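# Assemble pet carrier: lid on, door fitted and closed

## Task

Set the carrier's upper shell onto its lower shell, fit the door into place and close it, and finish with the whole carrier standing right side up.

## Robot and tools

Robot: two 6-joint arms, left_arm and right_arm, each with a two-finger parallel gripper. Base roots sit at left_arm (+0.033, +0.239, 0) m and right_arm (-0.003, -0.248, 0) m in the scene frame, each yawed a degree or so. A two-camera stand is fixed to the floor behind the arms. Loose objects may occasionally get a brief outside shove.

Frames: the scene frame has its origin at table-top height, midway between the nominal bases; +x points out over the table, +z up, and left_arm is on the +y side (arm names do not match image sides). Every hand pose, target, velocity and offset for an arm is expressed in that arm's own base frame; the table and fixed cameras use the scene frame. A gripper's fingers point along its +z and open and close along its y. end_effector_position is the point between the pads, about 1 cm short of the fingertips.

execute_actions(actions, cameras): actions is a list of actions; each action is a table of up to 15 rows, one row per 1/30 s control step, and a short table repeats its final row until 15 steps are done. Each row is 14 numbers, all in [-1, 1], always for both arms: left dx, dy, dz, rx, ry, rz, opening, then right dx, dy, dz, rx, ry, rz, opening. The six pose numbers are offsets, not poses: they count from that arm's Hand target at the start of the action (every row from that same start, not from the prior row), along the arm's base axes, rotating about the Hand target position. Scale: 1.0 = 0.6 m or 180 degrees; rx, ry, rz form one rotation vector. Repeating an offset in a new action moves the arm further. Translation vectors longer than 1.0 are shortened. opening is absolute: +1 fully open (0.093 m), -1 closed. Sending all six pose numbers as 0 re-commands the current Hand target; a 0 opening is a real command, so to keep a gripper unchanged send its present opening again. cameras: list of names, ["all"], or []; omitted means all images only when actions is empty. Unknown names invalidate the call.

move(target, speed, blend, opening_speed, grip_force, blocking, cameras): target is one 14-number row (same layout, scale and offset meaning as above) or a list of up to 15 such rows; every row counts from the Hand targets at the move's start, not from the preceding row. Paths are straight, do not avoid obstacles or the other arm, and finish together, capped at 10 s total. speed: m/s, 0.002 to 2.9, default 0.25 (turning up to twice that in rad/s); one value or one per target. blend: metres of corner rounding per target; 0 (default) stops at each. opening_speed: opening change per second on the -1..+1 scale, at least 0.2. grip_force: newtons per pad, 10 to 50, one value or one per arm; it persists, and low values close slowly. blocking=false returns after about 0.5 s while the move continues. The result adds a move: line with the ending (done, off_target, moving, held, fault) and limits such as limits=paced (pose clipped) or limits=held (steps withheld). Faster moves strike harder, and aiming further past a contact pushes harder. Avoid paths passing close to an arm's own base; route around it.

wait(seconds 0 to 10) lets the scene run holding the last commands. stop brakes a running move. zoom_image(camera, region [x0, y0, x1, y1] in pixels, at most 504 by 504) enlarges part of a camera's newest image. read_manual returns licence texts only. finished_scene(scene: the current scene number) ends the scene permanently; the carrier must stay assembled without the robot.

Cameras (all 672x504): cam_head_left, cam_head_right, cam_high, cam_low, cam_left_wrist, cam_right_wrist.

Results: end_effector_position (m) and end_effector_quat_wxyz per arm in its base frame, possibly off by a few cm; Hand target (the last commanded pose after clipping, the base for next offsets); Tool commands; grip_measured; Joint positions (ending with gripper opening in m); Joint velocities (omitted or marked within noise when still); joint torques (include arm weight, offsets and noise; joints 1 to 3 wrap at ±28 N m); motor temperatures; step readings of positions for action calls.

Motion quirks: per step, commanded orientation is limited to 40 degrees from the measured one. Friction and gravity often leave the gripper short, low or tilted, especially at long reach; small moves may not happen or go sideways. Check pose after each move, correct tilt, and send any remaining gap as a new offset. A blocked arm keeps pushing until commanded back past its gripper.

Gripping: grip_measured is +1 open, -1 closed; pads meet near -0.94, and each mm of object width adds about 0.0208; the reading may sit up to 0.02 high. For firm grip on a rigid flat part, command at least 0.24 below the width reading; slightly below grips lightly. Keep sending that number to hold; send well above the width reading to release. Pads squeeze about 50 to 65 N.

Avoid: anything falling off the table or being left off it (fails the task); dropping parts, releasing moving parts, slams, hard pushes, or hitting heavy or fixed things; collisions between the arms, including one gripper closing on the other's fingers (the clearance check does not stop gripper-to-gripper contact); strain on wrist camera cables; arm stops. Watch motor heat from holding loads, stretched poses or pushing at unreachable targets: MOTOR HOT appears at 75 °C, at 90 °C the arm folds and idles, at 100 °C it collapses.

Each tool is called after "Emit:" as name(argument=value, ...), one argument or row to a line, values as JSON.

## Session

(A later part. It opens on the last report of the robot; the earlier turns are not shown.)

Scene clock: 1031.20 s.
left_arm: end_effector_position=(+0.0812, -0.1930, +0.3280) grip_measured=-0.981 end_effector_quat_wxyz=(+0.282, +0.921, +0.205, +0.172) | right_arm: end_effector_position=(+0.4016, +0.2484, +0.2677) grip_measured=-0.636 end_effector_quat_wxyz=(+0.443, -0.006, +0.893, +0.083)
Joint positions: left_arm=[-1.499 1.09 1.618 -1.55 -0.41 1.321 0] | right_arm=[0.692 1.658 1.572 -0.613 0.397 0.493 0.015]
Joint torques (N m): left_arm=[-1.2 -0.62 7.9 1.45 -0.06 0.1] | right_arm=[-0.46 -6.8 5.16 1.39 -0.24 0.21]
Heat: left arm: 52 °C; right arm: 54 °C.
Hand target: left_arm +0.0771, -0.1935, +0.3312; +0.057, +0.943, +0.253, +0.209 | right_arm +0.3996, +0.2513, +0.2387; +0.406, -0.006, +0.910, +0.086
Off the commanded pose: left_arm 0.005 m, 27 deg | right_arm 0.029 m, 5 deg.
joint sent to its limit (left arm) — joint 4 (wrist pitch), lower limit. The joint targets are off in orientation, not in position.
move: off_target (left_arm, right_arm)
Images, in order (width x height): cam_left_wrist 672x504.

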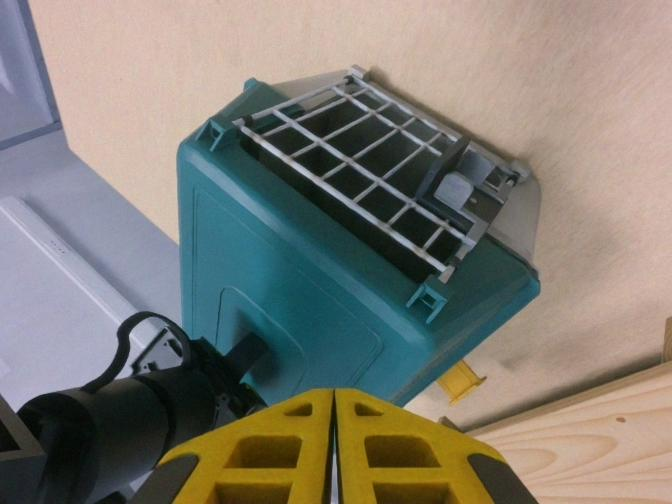

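Emit:
move(
  target=[
    [0,0,0,0,0,0,-1,0.006,0.004,0.055,-0.015,-0.01,0,-1],
    [0,0,0,0,0,0,-1,0.004,0.008,0.05,-0.02,-0.01,0,-1],
    [0,0,0,0,0,0,-1,0.004,0.006,0,-0.02,-0.005,0,-1],
  ],
  speed=0.04,
  cameras=["cam_left_wrist","cam_low"],
)

Emit:
zoom_image(
  camera="cam_left_wrist",
  region=[400, 170, 580, 390],
)

Emit:
zoom_image(
  camera="cam_left_wrist",
  region=[150, 50, 320, 200],
)

Emit:
zoom_image(
  camera="cam_low",
  region=[260, 170, 460, 320],
)

Scene clock: 1048.57 s.
left_arm: end_effector_position=(+0.0812, -0.1929, +0.3280) grip_measured=-0.981 end_effector_quat_wxyz=(+0.281, +0.922, +0.205, +0.172) | right_arm: end_effector_position=(+0.4036, +0.2505, +0.2667) grip_measured=-0.636 end_effector_quat_wxyz=(+0.437, -0.009, +0.897, +0.070)
Joint positions: left_arm=[-1.499 1.09 1.618 -1.551 -0.41 1.322 0] | right_arm=[0.698 1.688 1.618 -0.657 0.411 0.491 0.015]
Joint torques (N m): left_arm=[-1.2 -0.61 7.91 1.45 -0.06 0.16] | right_arm=[0.8 -6.93 4.34 1.56 0.13 -0.1]
Heat: left arm: 51 °C; right arm: 53 °C.
Hand target: left_arm +0.0771, -0.1934, +0.3312; +0.057, +0.943, +0.253, +0.209 | right_arm +0.4021, +0.2548, +0.2386; +0.413, -0.020, +0.909, +0.057
Off the commanded pose: left_arm 0.005 m, 27 deg | right_arm 0.028 m, 4 deg.
joint sent to its limit (left arm) — joint 4 (wrist pitch), lower limit. The joint targets are off in orientation, not in position.
move: off_target (left_arm, right_arm)
Images, in order (width x height): cam_low 672x504, cam_left_wrist 672x504.

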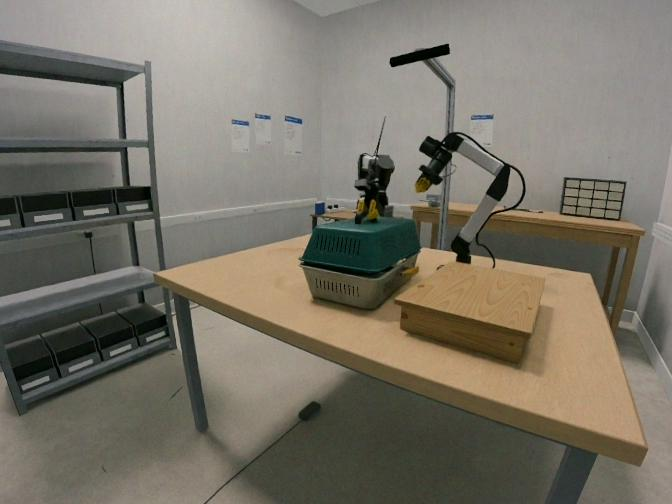

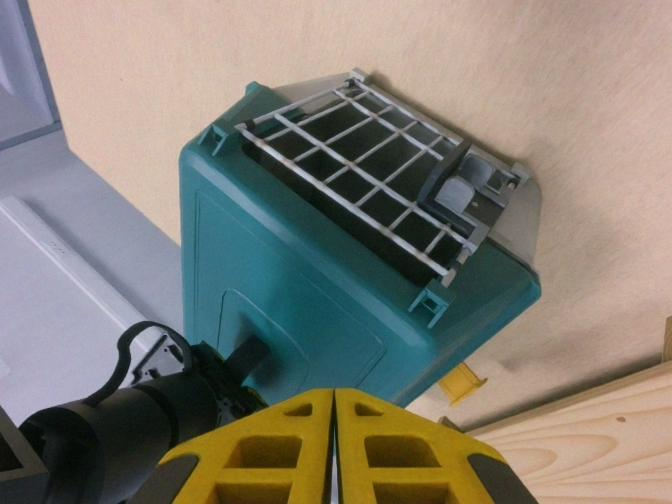

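Scaled by 2.291 from the camera's 672x504 image, which has a finer 960x720 frame.

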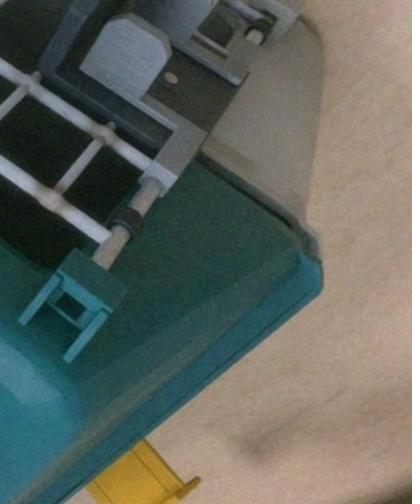

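Scaled by 2.965 from the camera's 672x504 image, which has a finer 960x720 frame.

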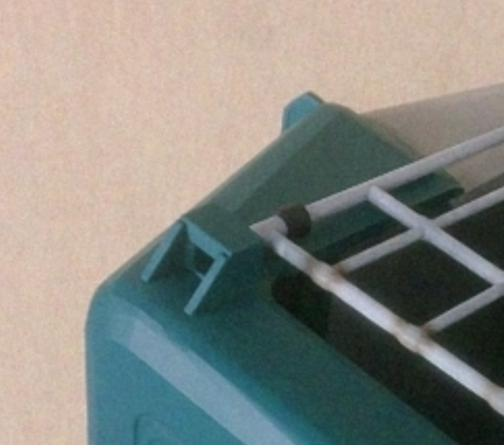

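Scaled by 2.520 from the camera's 672x504 image, which has a finer 960x720 frame.

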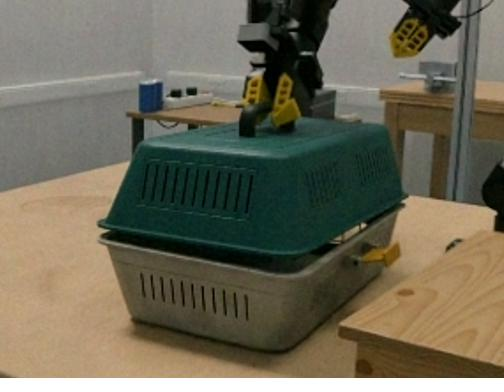

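Emit:
move(
  target=[
    [0,0,0,0,0,0,-1,0.004,0.006,0.06,0,0,0.01,-1],
    [0,0,0,0,0,0,-1,0.002,0.01,0.055,0,0,0.022,-1],
    [0,0,0,0,0,0,-1,0.002,0.006,0,0,0,0.022,-1],
  ],
  speed=0.04,
  cameras=["cam_left_wrist","cam_low","cam_high"],
)

Emit:
zoom_image(
  camera="cam_left_wrist",
  region=[400, 170, 580, 390],
)

Emit:
zoom_image(
  camera="cam_left_wrist",
  region=[150, 50, 320, 200],
)

Emit:
zoom_image(
  camera="cam_low",
  region=[260, 170, 460, 320],
)

Emit:
zoom_image(
  camera="cam_high",
  region=[300, 200, 520, 380],
)

Scene clock: 1062.50 s.
left_arm: end_effector_position=(+0.0812, -0.1929, +0.3280) grip_measured=-0.981 end_effector_quat_wxyz=(+0.281, +0.922, +0.205, +0.172) | right_arm: end_effector_position=(+0.4053, +0.2524, +0.2669) grip_measured=-0.636 end_effector_quat_wxyz=(+0.440, -0.021, +0.895, +0.078)
Joint positions: left_arm=[-1.499 1.09 1.618 -1.551 -0.41 1.322 0] | right_arm=[0.69 1.682 1.603 -0.627 0.387 0.464 0.015]
Joint torques (N m): left_arm=[-1.2 -0.61 7.91 1.46 -0.06 0.16] | right_arm=[0.08 -7.19 4.42 1.58 -0.2 -0.47]
Heat: left arm: 50 °C; right arm: 52 °C.
Hand target: left_arm +0.0771, -0.1934, +0.3312; +0.057, +0.943, +0.253, +0.209 | right_arm +0.4033, +0.2584, +0.2386; +0.410, -0.051, +0.908, +0.071
Off the commanded pose: left_arm 0.005 m, 27 deg | right_arm 0.029 m, 5 deg.
joint sent to its limit (left arm) — joint 4 (wrist pitch), lower limit. The joint targets are off in orientation, not in position.
move: off_target (left_arm, right_arm)
Images, in order (width x height): cam_high 672x504, cam_low 672x504, cam_left_wrist 672x504.

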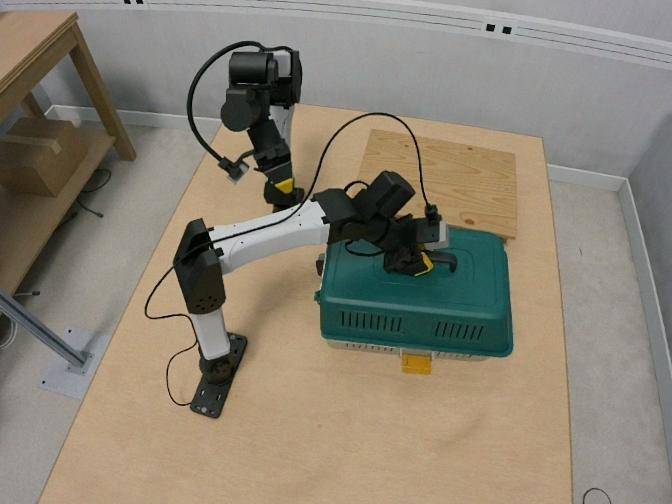

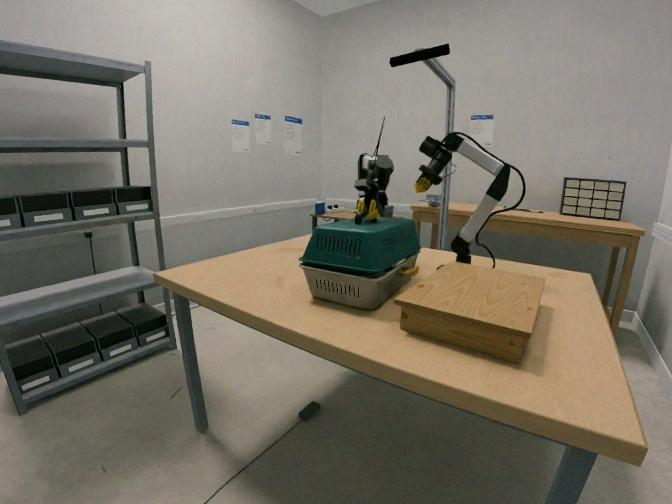

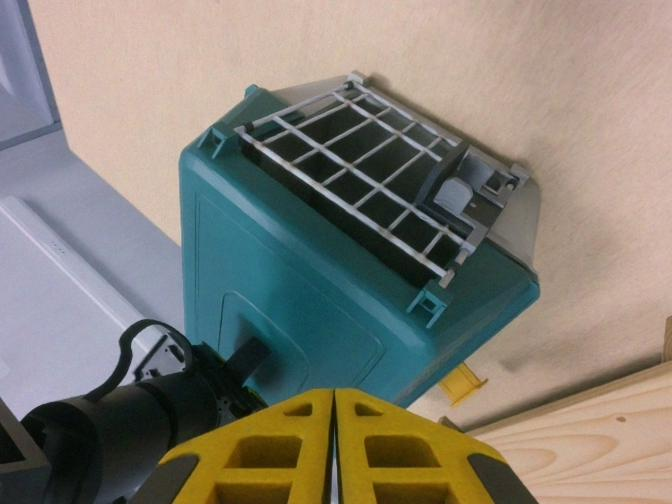

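Scaled by 2.291 from the camera's 672x504 image, which has a finer 960x720 frame.

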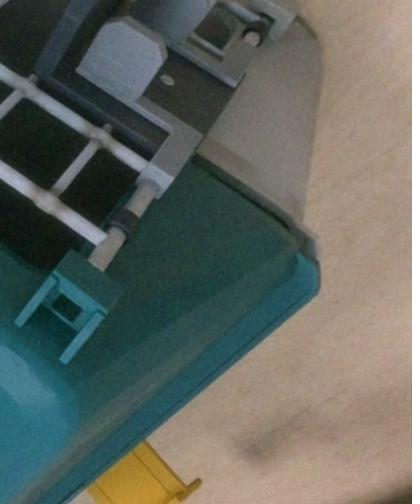

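Scaled by 2.965 from the camera's 672x504 image, which has a finer 960x720 frame.

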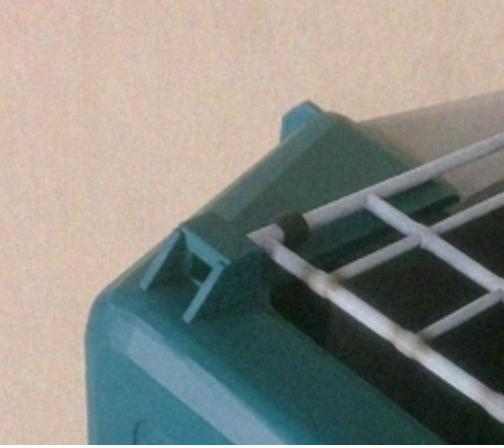

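Scaled by 2.520 from the camera's 672x504 image, which has a finer 960x720 frame.

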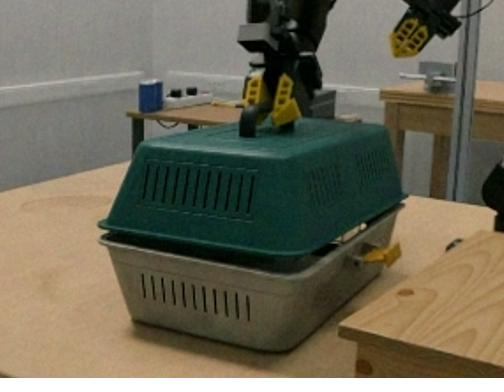

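Scaled by 2.291 from the camera's 672x504 image, which has a finer 960x720 frame.

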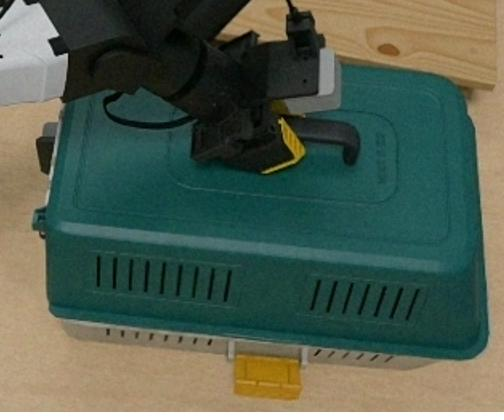

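Emit:
move(
  target=[
    [0,0,0,0,0,0,-1,-0.004,0,0.062,0.0,-0.01,0,-1],
    [0,0,0,0,0,0,-1,-0.012,0.0,0.062,0,-0.01,0,-1],
    [0,0,0,0,0,0,-1,-0.010,0.0,0.0,0,0,0,-1],
  ],
  speed=0.04,
  cameras=["cam_left_wrist","cam_low","cam_high"],
)

Emit:
zoom_image(
  camera="cam_left_wrist",
  region=[400, 170, 580, 390],
)

Emit:
zoom_image(
  camera="cam_left_wrist",
  region=[150, 50, 320, 200],
)

Emit:
zoom_image(
  camera="cam_low",
  region=[260, 170, 460, 320],
)

Emit:
zoom_image(
  camera="cam_high",
  region=[300, 200, 520, 380],
)

Scene clock: 1084.43 s.
left_arm: end_effector_position=(+0.0812, -0.1929, +0.3280) grip_measured=-0.981 end_effector_quat_wxyz=(+0.281, +0.922, +0.205, +0.172) | right_arm: end_effector_position=(+0.4054, +0.2520, +0.2670) grip_measured=-0.636 end_effector_quat_wxyz=(+0.444, -0.020, +0.892, +0.080)
Joint positions: left_arm=[-1.499 1.09 1.618 -1.551 -0.41 1.322 0] | right_arm=[0.69 1.674 1.586 -0.607 0.389 0.463 0.015]
Joint torques (N m): left_arm=[-1.2 -0.62 7.91 1.46 -0.06 0.15] | right_arm=[0.99 -7.84 4.38 1.39 -0.19 -0.37]
Motor temperatures (°C): left_arm=[28 27 49 31 28 27 26] | right_arm=[27 51 46 33 24 27 28]
Heat: left arm: 49 °C; right arm: 51 °C.
Hand target: left_arm +0.0771, -0.1934, +0.3312; +0.057, +0.943, +0.253, +0.209 | right_arm +0.3973, +0.2585, +0.2386; +0.410, -0.051, +0.908, +0.071
Off the commanded pose: left_arm 0.005 m, 27 deg | right_arm 0.030 m, 6 deg.
joint sent to its limit (left arm) — joint 4 (wrist pitch), lower limit. The joint targets are off in orientation, not in position.
move: off_target (left_arm, right_arm)
Images, in order (width x height): cam_high 672x504, cam_low 672x504, cam_left_wrist 672x504.

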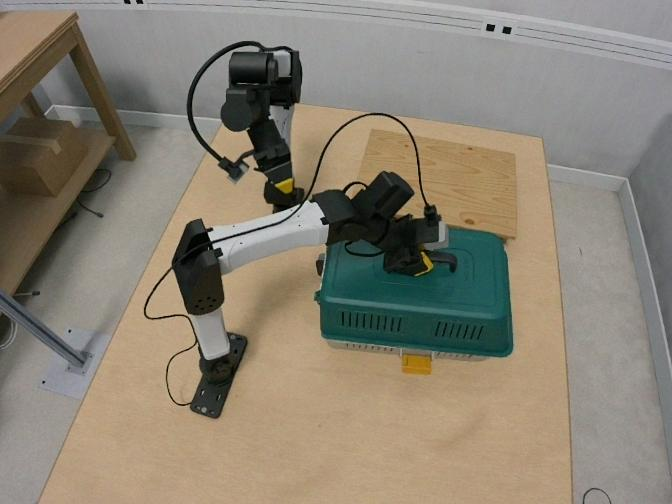

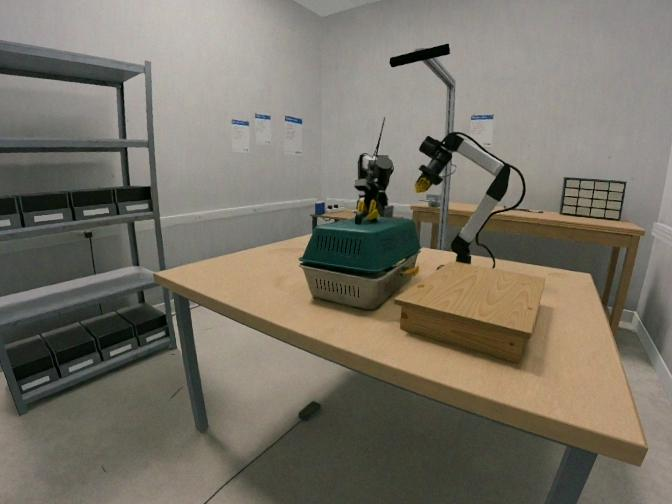

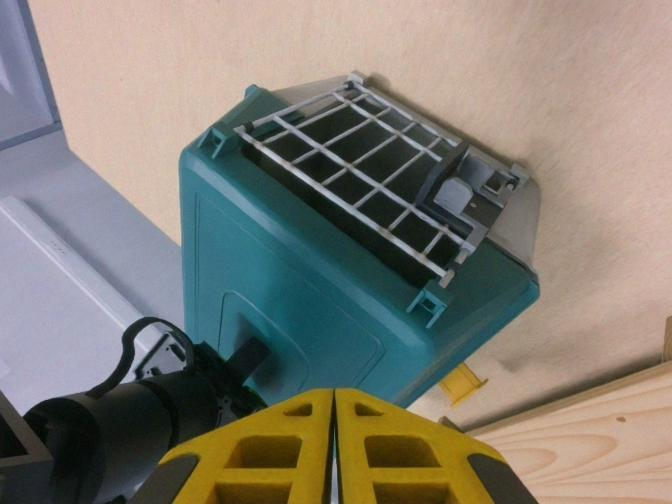

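Scaled by 2.291 from the camera's 672x504 image, which has a finer 960x720 frame.

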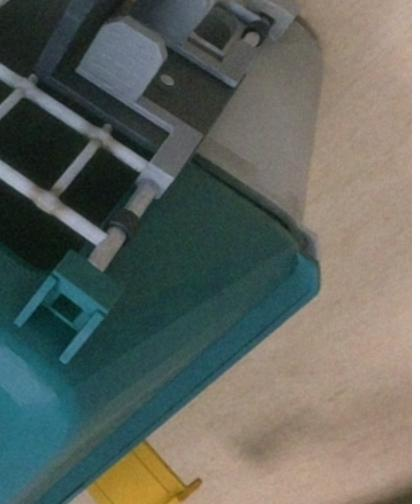

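Scaled by 2.965 from the camera's 672x504 image, which has a finer 960x720 frame.

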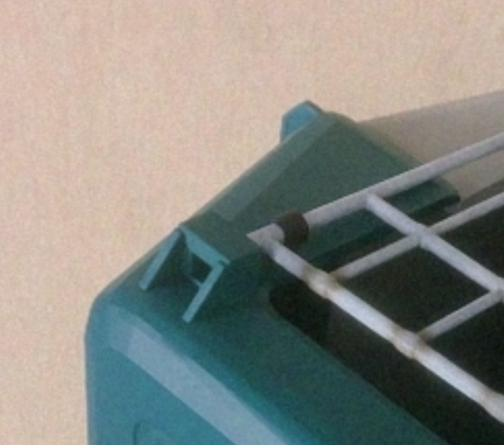

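Scaled by 2.520 from the camera's 672x504 image, which has a finer 960x720 frame.

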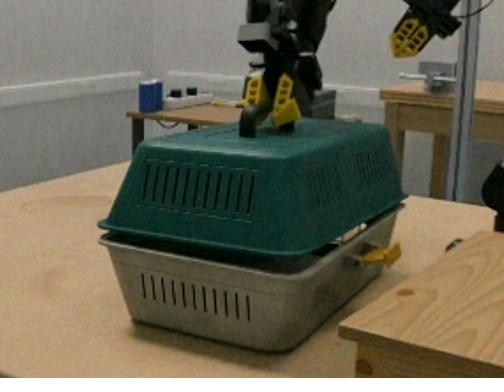

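Scaled by 2.291 from the camera's 672x504 image, which has a finer 960x720 frame.

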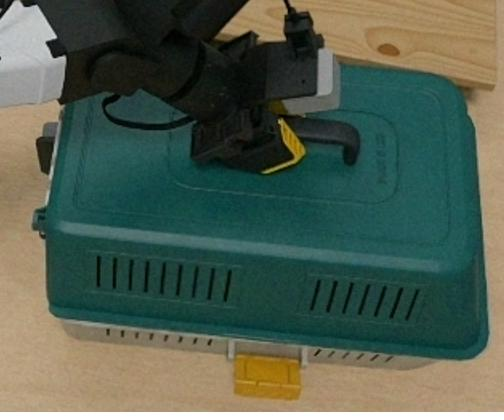

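Emit:
move(
  target=[
    [0,0,0,0,0,0,-1,0,0,0.095,0.0,-0.012,0,-1],
    [0,0,0,0,0,0,-1,-0.009,0.0,0.095,0,-0.006,0,-1],
    [0,0,0,0,0,0,-1,-0.008,0.0,0.0,0,0.006,0,-1],
  ],
  speed=0.05,
  cameras=["cam_left_wrist","cam_low","cam_high"],
)

Emit:
zoom_image(
  camera="cam_left_wrist",
  region=[400, 170, 580, 390],
)

Emit:
zoom_image(
  camera="cam_left_wrist",
  region=[150, 50, 320, 200],
)

Emit:
zoom_image(
  camera="cam_low",
  region=[260, 170, 460, 320],
)

Emit:
zoom_image(
  camera="cam_high",
  region=[300, 200, 520, 380],
)

Scene clock: 1097.97 s.
left_arm: end_effector_position=(+0.0812, -0.1929, +0.3280) grip_measured=-0.981 end_effector_quat_wxyz=(+0.281, +0.922, +0.205, +0.172) | right_arm: end_effector_position=(+0.3972, +0.2504, +0.2610) grip_measured=-0.636 end_effector_quat_wxyz=(+0.428, -0.041, +0.901, +0.062)
Joint positions: left_arm=[-1.499 1.09 1.618 -1.551 -0.41 1.322 0] | right_arm=[0.7 1.674 1.595 -0.665 0.391 0.434 0.015]
Joint velocities: left_arm=[-0.002 0.017 0.002 -0.051 -0.007 -0.168 0] | right_arm=[within noise]
Joint torques (N m): left_arm=[-1.18 -0.62 7.9 1.46 -0.06 0.16] | right_arm=[0.66 -7.9 4.48 1.56 -0.2 0.07]
Heat: left arm: 49 °C; right arm: 52 °C.
Hand target: left_arm +0.0771, -0.1934, +0.3312; +0.057, +0.943, +0.253, +0.209 | right_arm +0.3925, +0.2584, +0.2387; +0.402, -0.051, +0.911, +0.071
Off the commanded pose: left_arm 0.005 m, 27 deg | right_arm 0.024 m, 4 deg.
joint sent to its limit (left arm) — joint 4 (wrist pitch), lower limit. The joint targets are off in orientation, not in position.
move: off_target (left_arm, right_arm)
Images, in order (width x height): cam_high 672x504, cam_low 672x504, cam_left_wrist 672x504.

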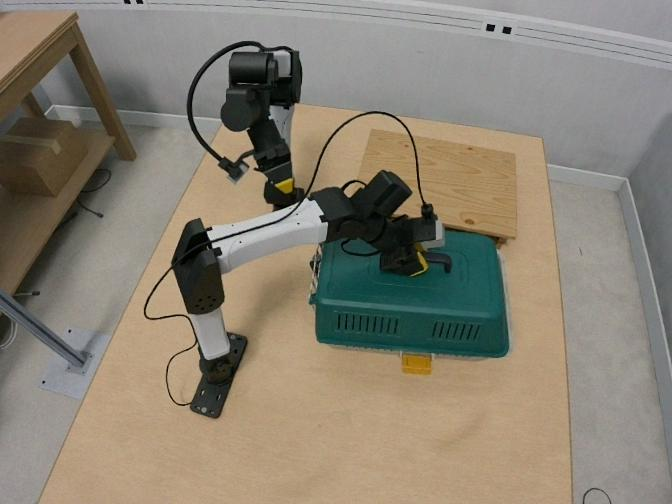

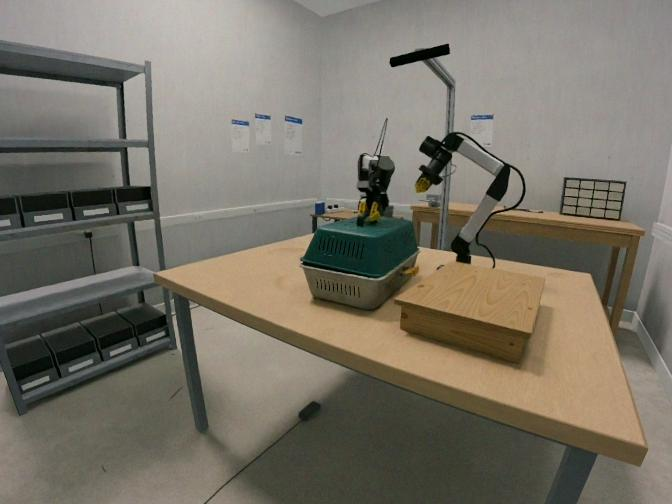

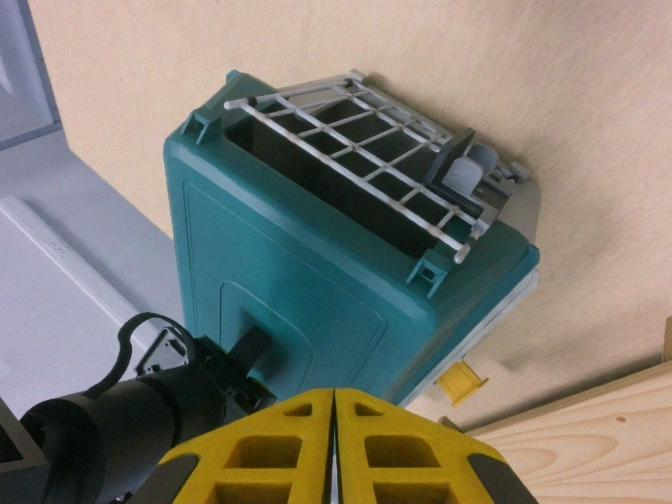

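Scaled by 2.291 from the camera's 672x504 image, which has a finer 960x720 frame.

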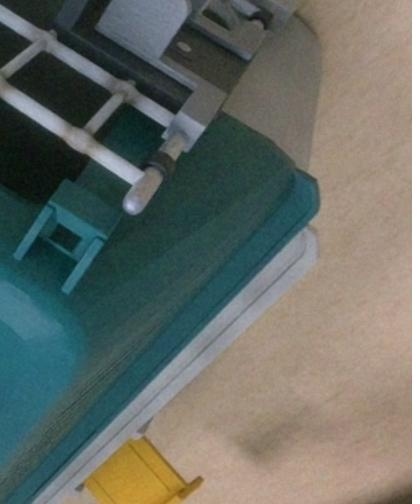

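Scaled by 2.965 from the camera's 672x504 image, which has a finer 960x720 frame.

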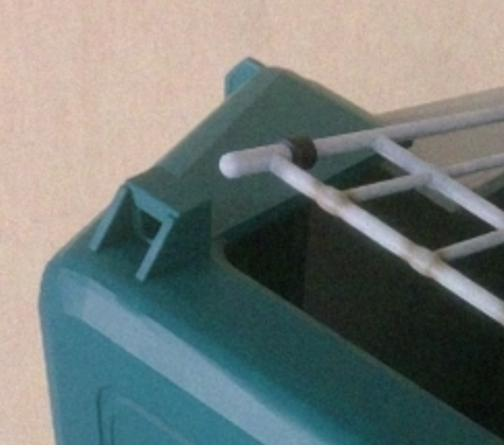

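Scaled by 2.520 from the camera's 672x504 image, which has a finer 960x720 frame.

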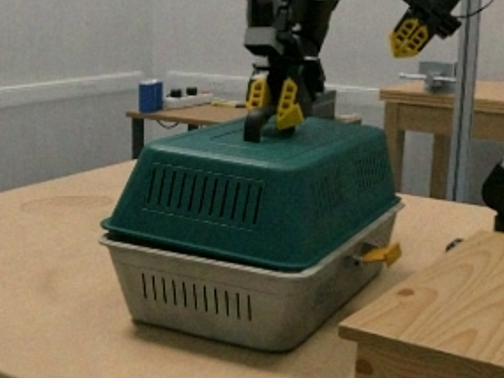

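Scaled by 2.291 from the camera's 672x504 image, which has a finer 960x720 frame.

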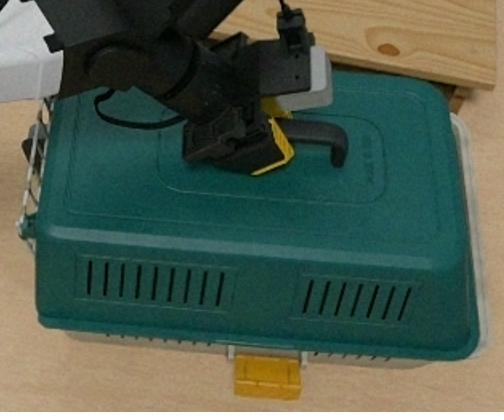

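Emit:
move(
  target=[
    [0,0,0,0,0,0,-1,0.012,0.0,0.12,0.016,-0.04,-0.018,-1],
    [0,0,0,0,0,0,-1,0.026,-0.003,0.11,0.016,-0.04,-0.018,-1],
    [0,0,0,0,0,0,-1,0.026,-0.006,0.01,0.016,-0.022,-0.018,-1],
  ],
  speed=0.05,
  cameras=["cam_left_wrist","cam_low","cam_high"],
)

Emit:
zoom_image(
  camera="cam_left_wrist",
  region=[400, 170, 580, 390],
)

Emit:
zoom_image(
  camera="cam_low",
  region=[260, 170, 460, 320],
)

Emit:
zoom_image(
  camera="cam_high",
  region=[300, 200, 520, 380],
)

Scene clock: 1126.50 s.
left_arm: end_effector_position=(+0.0812, -0.1929, +0.3280) grip_measured=-0.981 end_effector_quat_wxyz=(+0.281, +0.922, +0.205, +0.172) | right_arm: end_effector_position=(+0.4021, +0.2563, +0.2573) grip_measured=-0.636 end_effector_quat_wxyz=(+0.442, -0.028, +0.893, +0.077)
Joint positions: left_arm=[-1.499 1.09 1.618 -1.551 -0.41 1.322 0] | right_arm=[0.704 1.674 1.552 -0.583 0.395 0.456 0.015]
Joint torques (N m): left_arm=[-1.2 -0.61 7.9 1.46 -0.06 0.16] | right_arm=[-1.05 -8.18 5.09 1.9 0.06 0.1]
Heat: left arm: 48 °C; right arm: 51 °C.
Hand target: left_arm +0.0771, -0.1934, +0.3312; +0.057, +0.943, +0.253, +0.209 | right_arm +0.4081, +0.2549, +0.2448; +0.436, -0.017, +0.896, +0.081
Off the commanded pose: left_arm 0.005 m, 27 deg | right_arm 0.014 m, 2 deg.
joint sent to its limit (left arm) — joint 4 (wrist pitch), lower limit. The joint targets are off in orientation, not in position.
move: off_target (left_arm, right_arm)
Images, in order (width x height): cam_high 672x504, cam_low 672x504, cam_left_wrist 672x504.

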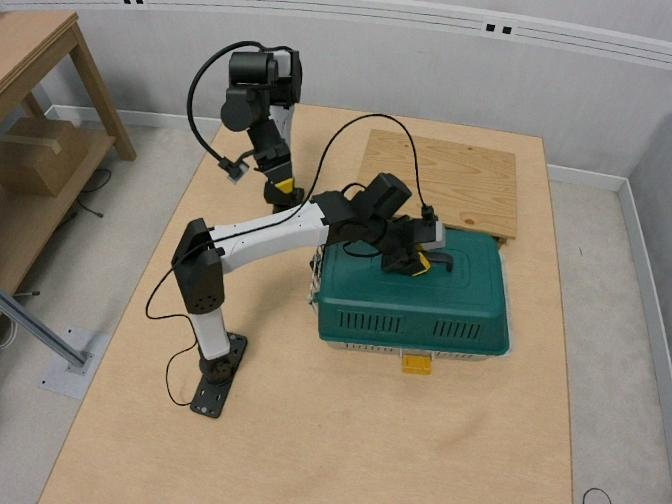

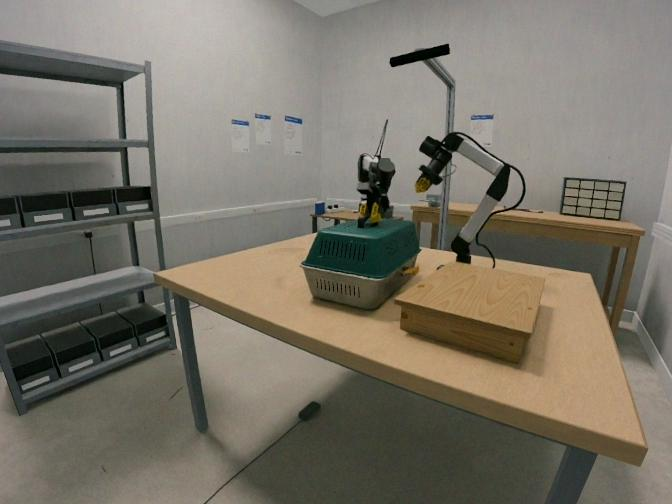

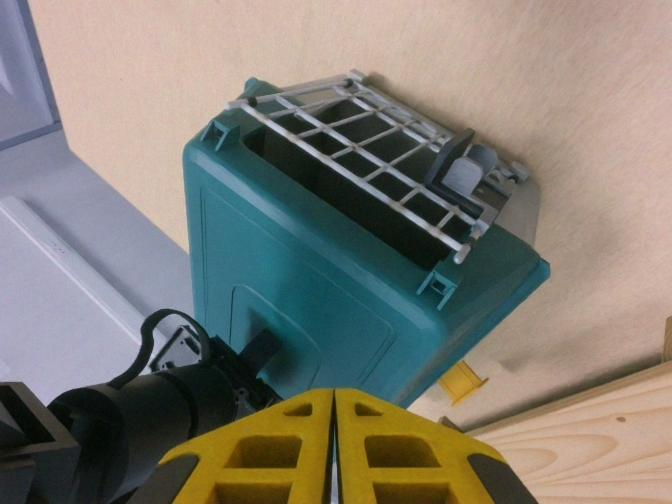

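Scaled by 2.291 from the camera's 672x504 image, which has a finer 960x720 frame.

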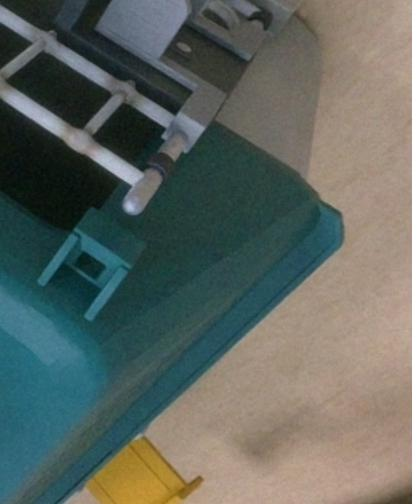

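Scaled by 2.520 from the camera's 672x504 image, which has a finer 960x720 frame.

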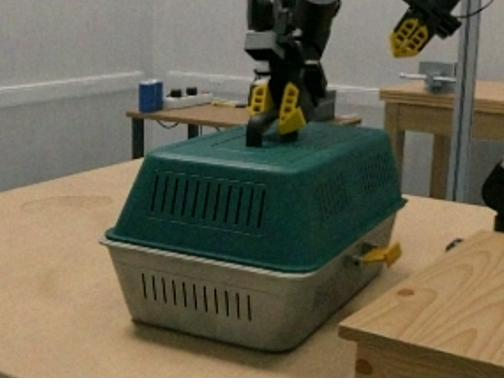

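Scaled by 2.291 from the camera's 672x504 image, which has a finer 960x720 frame.

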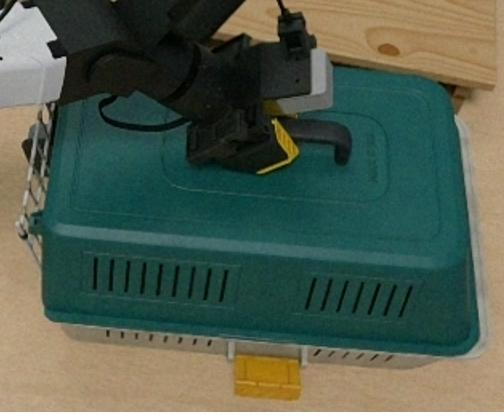

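Emit:
move(
  target=[
    [0,0,0,0,0,0,-1,0.0,0.0,0.085,0.0,-0.018,0,-1],
    [0,0,0,0,0,0,-1,0.007,-0.012,0.085,0,-0.018,0,-1],
    [0,0,0,0,0,0,-1,0.007,-0.012,-0.01,0,0,0,-1],
  ],
  speed=0.05,
  cameras=["cam_left_wrist","cam_low","cam_high"],
)

Emit:
zoom_image(
  camera="cam_left_wrist",
  region=[400, 170, 580, 390],
)

Emit:
zoom_image(
  camera="cam_low",
  region=[260, 170, 460, 320],
)

Emit:
zoom_image(
  camera="cam_high",
  region=[300, 200, 520, 380],
)

Scene clock: 1141.23 s.
left_arm: end_effector_position=(+0.0812, -0.1929, +0.3280) grip_measured=-0.981 end_effector_quat_wxyz=(+0.281, +0.922, +0.205, +0.172) | right_arm: end_effector_position=(+0.4074, +0.2551, +0.2573) grip_measured=-0.636 end_effector_quat_wxyz=(+0.452, -0.027, +0.888, +0.086)
Joint positions: left_arm=[-1.499 1.09 1.618 -1.551 -0.41 1.322 0] | right_arm=[0.689 1.665 1.521 -0.526 0.379 0.443 0.015]
Joint torques (N m): left_arm=[-1.2 -0.61 7.91 1.46 -0.06 0.16] | right_arm=[-1.76 -8.12 4.85 1.7 0.04 0.07]
Heat: left arm: 48 °C; right arm: 51 °C.
Hand target: left_arm +0.0771, -0.1934, +0.3312; +0.057, +0.943, +0.253, +0.209 | right_arm +0.4124, +0.2476, +0.2386; +0.436, -0.017, +0.896, +0.081
Off the commanded pose: left_arm 0.005 m, 27 deg | right_arm 0.021 m, 2 deg.
joint sent to its limit (left arm) — joint 4 (wrist pitch), lower limit. The joint targets are off in orientation, not in position.
move: off_target (left_arm, right_arm)
Images, in order (width x height): cam_high 672x504, cam_low 672x504, cam_left_wrist 672x504.

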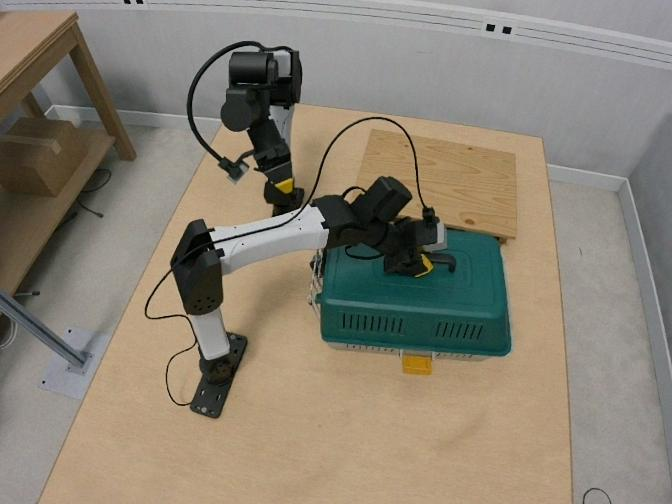

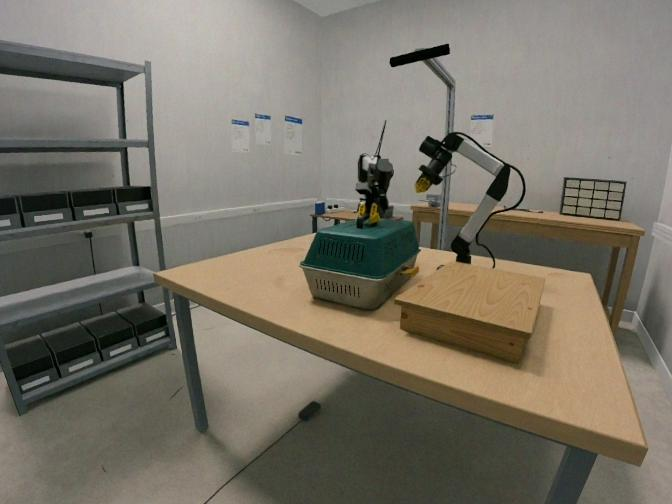

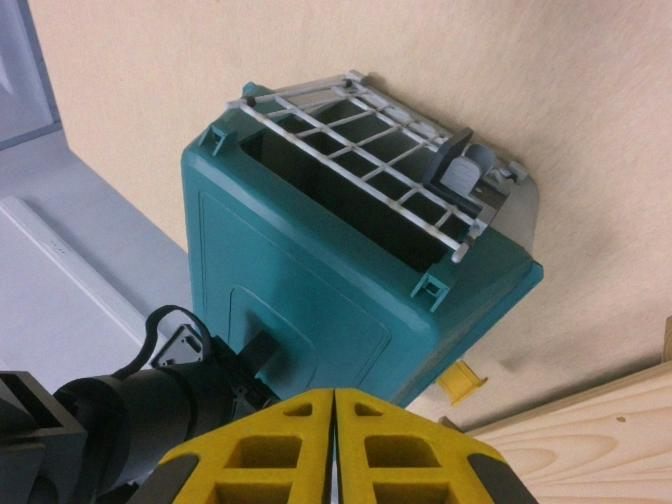

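Scaled by 2.291 from the camera's 672x504 image, which has a finer 960x720 frame.

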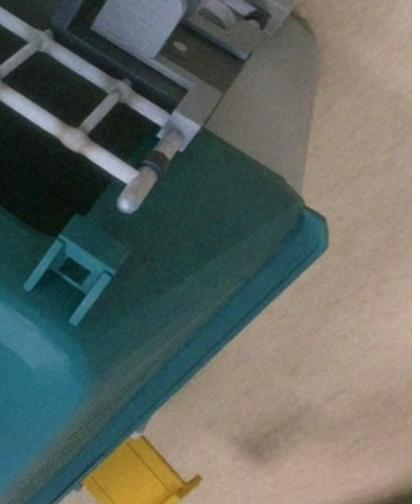

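Scaled by 2.520 from the camera's 672x504 image, which has a finer 960x720 frame.

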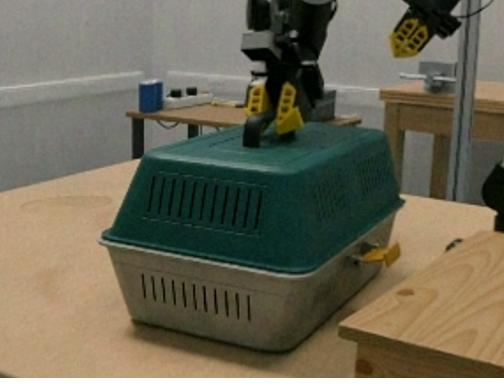

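Scaled by 2.291 from the camera's 672x504 image, which has a finer 960x720 frame.

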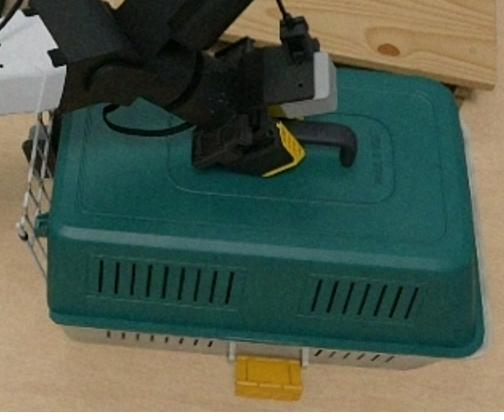

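Emit:
move(
  target=[0,0,0,0,0,0,-1,-0.002,0.012,0.15,0,-0.022,0,-1],
  speed=0.08,
)

Emit:
move(
  target=[
    [0.005,0.05,-0.28,0,0,0,-1,0,0,0,0,0,0,-1],
    [0.082,-0.0217,-0.28,0,0,0,-1,0,0,0,0,0,0,-1],
    [0.128,-0.0217,-0.272,0,0,0,-1,0,0,0,0,0,0,-1],
  ],
  speed=[0.25,0.1,0.05],
)

Emit:
move(
  target=[0,0,0,0,0,0,-1,-0.002,0.004,-0.05,0,0.004,0,-1],
  speed=0.08,
  cameras=["cam_head_left","cam_high"],
)

Emit:
zoom_image(
  camera="cam_head_left",
  region=[340, 220, 420, 300],
)

Emit:
zoom_image(
  camera="cam_high",
  region=[300, 200, 520, 380],
)

Scene clock: 1158.47 s.
left_arm: end_effector_position=(+0.0812, -0.1929, +0.3280) grip_measured=-0.981 end_effector_quat_wxyz=(+0.281, +0.922, +0.205, +0.172) | right_arm: end_effector_position=(+0.4037, +0.2500, +0.2995) grip_measured=-0.636 end_effector_quat_wxyz=(+0.429, -0.033, +0.901, +0.065)
Joint positions: left_arm=[-1.499 1.09 1.618 -1.551 -0.41 1.322 0] | right_arm=[0.688 1.728 1.812 -0.822 0.385 0.443 0.015]
Joint torques (N m): left_arm=[-1.21 -0.61 7.91 1.45 -0.06 0.15] | right_arm=[0.87 -10.29 10.36 1.98 0.43 -0.11]
Heat: left arm: 48 °C; right arm: 52 °C.
Hand target: left_arm +0.0771, -0.1934, +0.3312; +0.057, +0.943, +0.253, +0.209 | right_arm +0.4111, +0.2549, +0.3287; +0.467, -0.020, +0.880, +0.081
Off the commanded pose: left_arm 0.005 m, 27 deg | right_arm 0.030 m, 5 deg.
joint sent to its limit (left arm) — joint 4 (wrist pitch), lower limit. The joint targets are off in orientation, not in position.
move: off_target (left_arm, right_arm)

Scene clock: 1162.23 s.
left_arm: end_effector_position=(+0.1467, -0.1947, +0.1600) grip_measured=-0.981 end_effector_quat_wxyz=(+0.033, +0.946, +0.248, +0.207) | right_arm: end_effector_position=(+0.4058, +0.2498, +0.3020) grip_measured=-0.636 end_effector_quat_wxyz=(+0.435, -0.031, +0.898, +0.064)
Joint positions: left_arm=[-1.202 1.324 1.154 -1.281 -0.406 1.452 0] | right_arm=[0.688 1.728 1.812 -0.81 0.395 0.44 0.015]
Joint torques (N m): left_arm=[1.01 -2.95 10.93 0.97 -0.18 0.17] | right_arm=[0.85 -10.17 10.44 1.88 0.35 -0.08]
Heat: left arm: 48 °C; right arm: 52 °C.
Hand target: left_arm +0.1539, -0.2065, +0.1679; +0.057, +0.943, +0.253, +0.208 | right_arm +0.4111, +0.2549, +0.3287; +0.467, -0.020, +0.880, +0.081
Off the commanded pose: left_arm 0.016 m, 3 deg | right_arm 0.028 m, 5 deg.
move: off_target (left_arm, right_arm)

Scene clock: 1163.10 s.
left_arm: end_effector_position=(+0.1469, -0.1951, +0.1600) grip_measured=-0.981 end_effector_quat_wxyz=(+0.034, +0.946, +0.249, +0.206) | right_arm: end_effector_position=(+0.4097, +0.2530, +0.2761) grip_measured=-0.636 end_effector_quat_wxyz=(+0.431, -0.032, +0.900, +0.061)
Joint positions: left_arm=[-1.2 1.324 1.154 -1.278 -0.404 1.452 0] | right_arm=[0.688 1.728 1.712 -0.721 0.395 0.44 0.015]
Joint torques (N m): left_arm=[0.84 -2.95 10.93 0.95 -0.2 0.18] | right_arm=[1.25 -12.31 7.23 1.99 0.33 0.03]
Heat: left arm: 48 °C; right arm: 52 °C.
Hand target: left_arm +0.1539, -0.2064, +0.1679; +0.056, +0.943, +0.253, +0.209 | right_arm +0.4099, +0.2573, +0.2986; +0.461, -0.019, +0.883, +0.081
Off the commanded pose: left_arm 0.016 m, 3 deg | right_arm 0.023 m, 5 deg.
move: off_target (left_arm, right_arm)
Images, in order (width x height): cam_head_left 672x504, cam_high 672x504.

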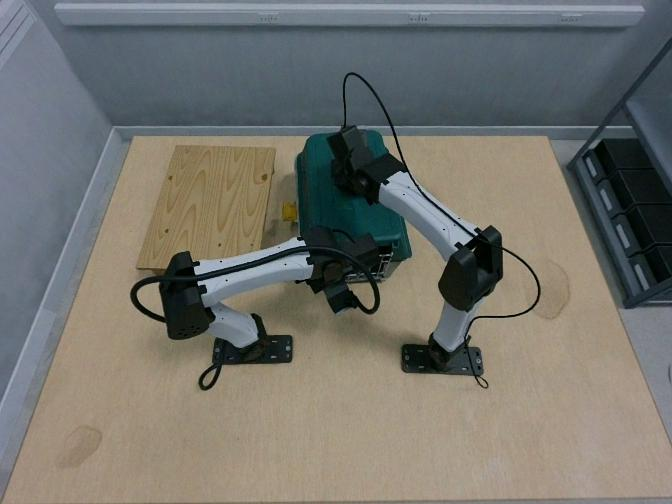

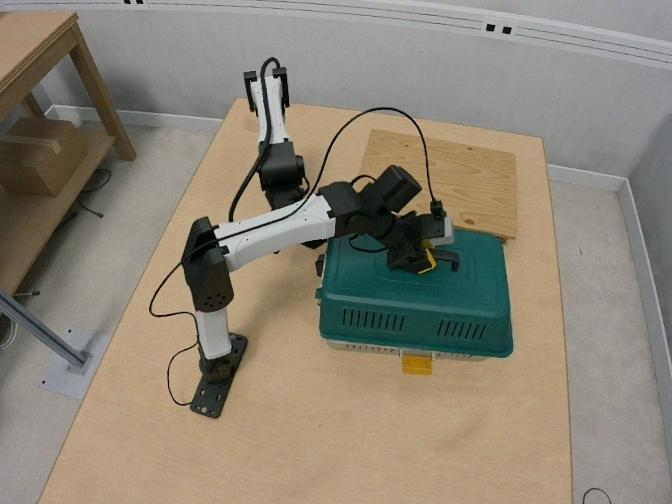

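Scaled by 6.300 from the camera's 672x504 image, which has a finer 960x720 frame.

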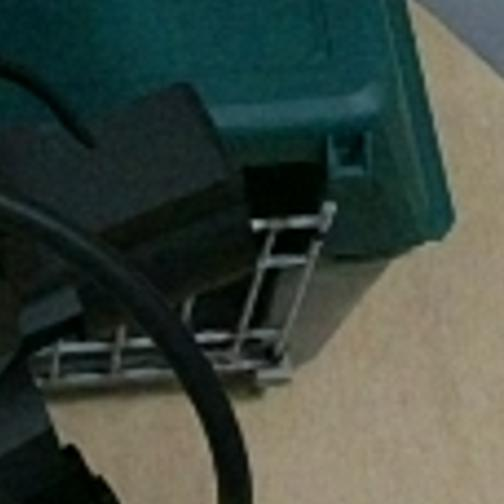

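Scaled by 2.291 from the camera's 672x504 image, which has a finer 960x720 frame.

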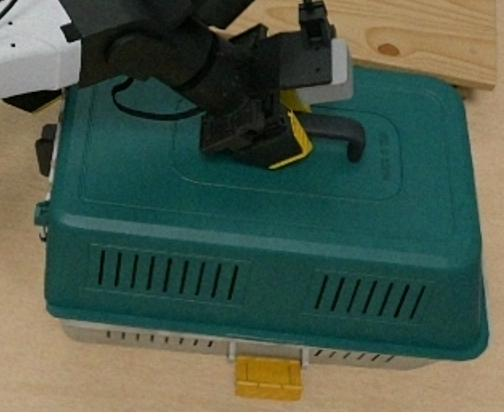

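Emit:
move(
  target=[0,0,0,0,0,0,-1,-0.011,0.004,-0.018,0,0.0,-0.006,-1],
  speed=0.08,
  cameras=["cam_head_left","cam_high"],
)

Emit:
zoom_image(
  camera="cam_head_left",
  region=[340, 220, 420, 300],
)

Emit:
zoom_image(
  camera="cam_high",
  region=[300, 200, 520, 380],
)

Scene clock: 1172.27 s.
left_arm: end_effector_position=(+0.1468, -0.1951, +0.1599) grip_measured=-0.981 end_effector_quat_wxyz=(+0.034, +0.946, +0.249, +0.206) | right_arm: end_effector_position=(+0.4088, +0.2573, +0.2682) grip_measured=-0.636 end_effector_quat_wxyz=(+0.439, -0.030, +0.896, +0.057)
Joint positions: left_arm=[-1.2 1.324 1.154 -1.278 -0.404 1.452 0] | right_arm=[0.705 1.724 1.665 -0.67 0.423 0.446 0.015]
Joint torques (N m): left_arm=[0.84 -2.95 10.93 0.95 -0.2 0.18] | right_arm=[1.72 -13.09 6.5 1.82 0.39 0.27]
Heat: left arm: 48 °C; right arm: 53 °C.
Hand target: left_arm +0.1539, -0.2064, +0.1679; +0.056, +0.943, +0.253, +0.209 | right_arm +0.4033, +0.2596, +0.2879; +0.462, -0.011, +0.884, +0.076
Off the commanded pose: left_arm 0.016 m, 3 deg | right_arm 0.021 m, 4 deg.
move: off_target (left_arm, right_arm)
Images, in order (width x height): cam_head_left 672x504, cam_high 672x504.

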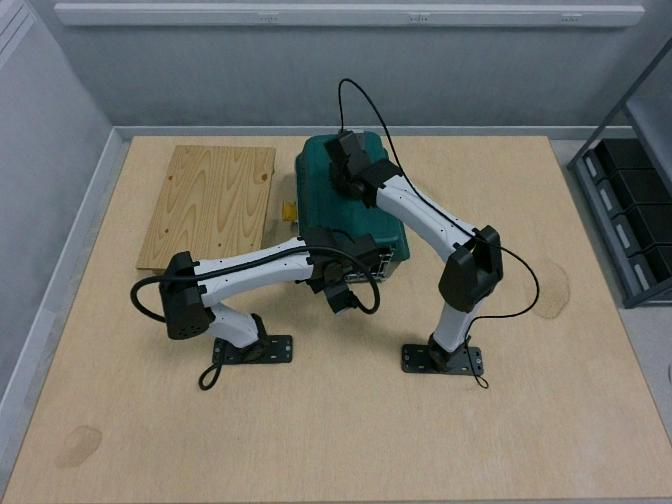

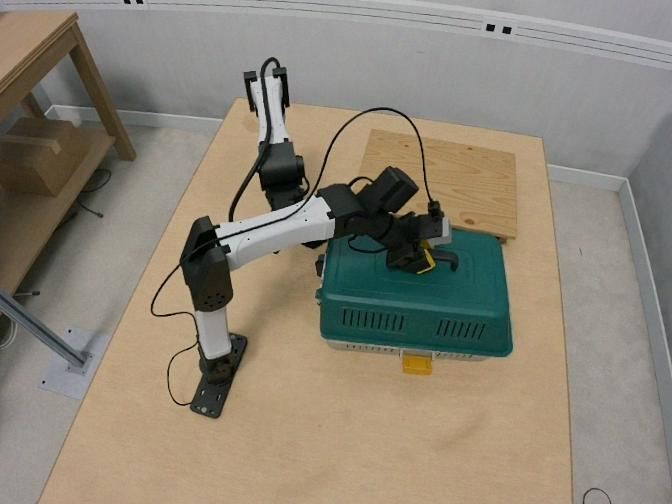

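Scaled by 6.300 from the camera's 672x504 image, which has a finer 960x720 frame.

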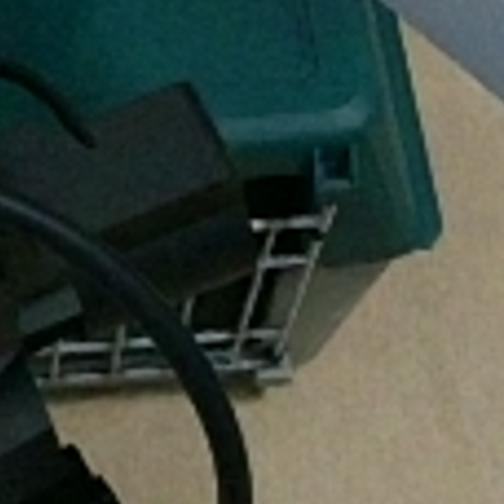

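Scaled by 2.291 from the camera's 672x504 image, which has a finer 960x720 frame.

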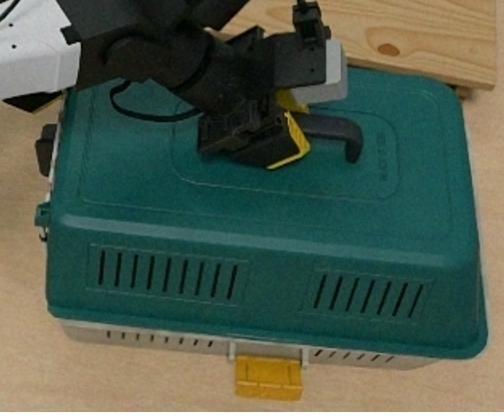

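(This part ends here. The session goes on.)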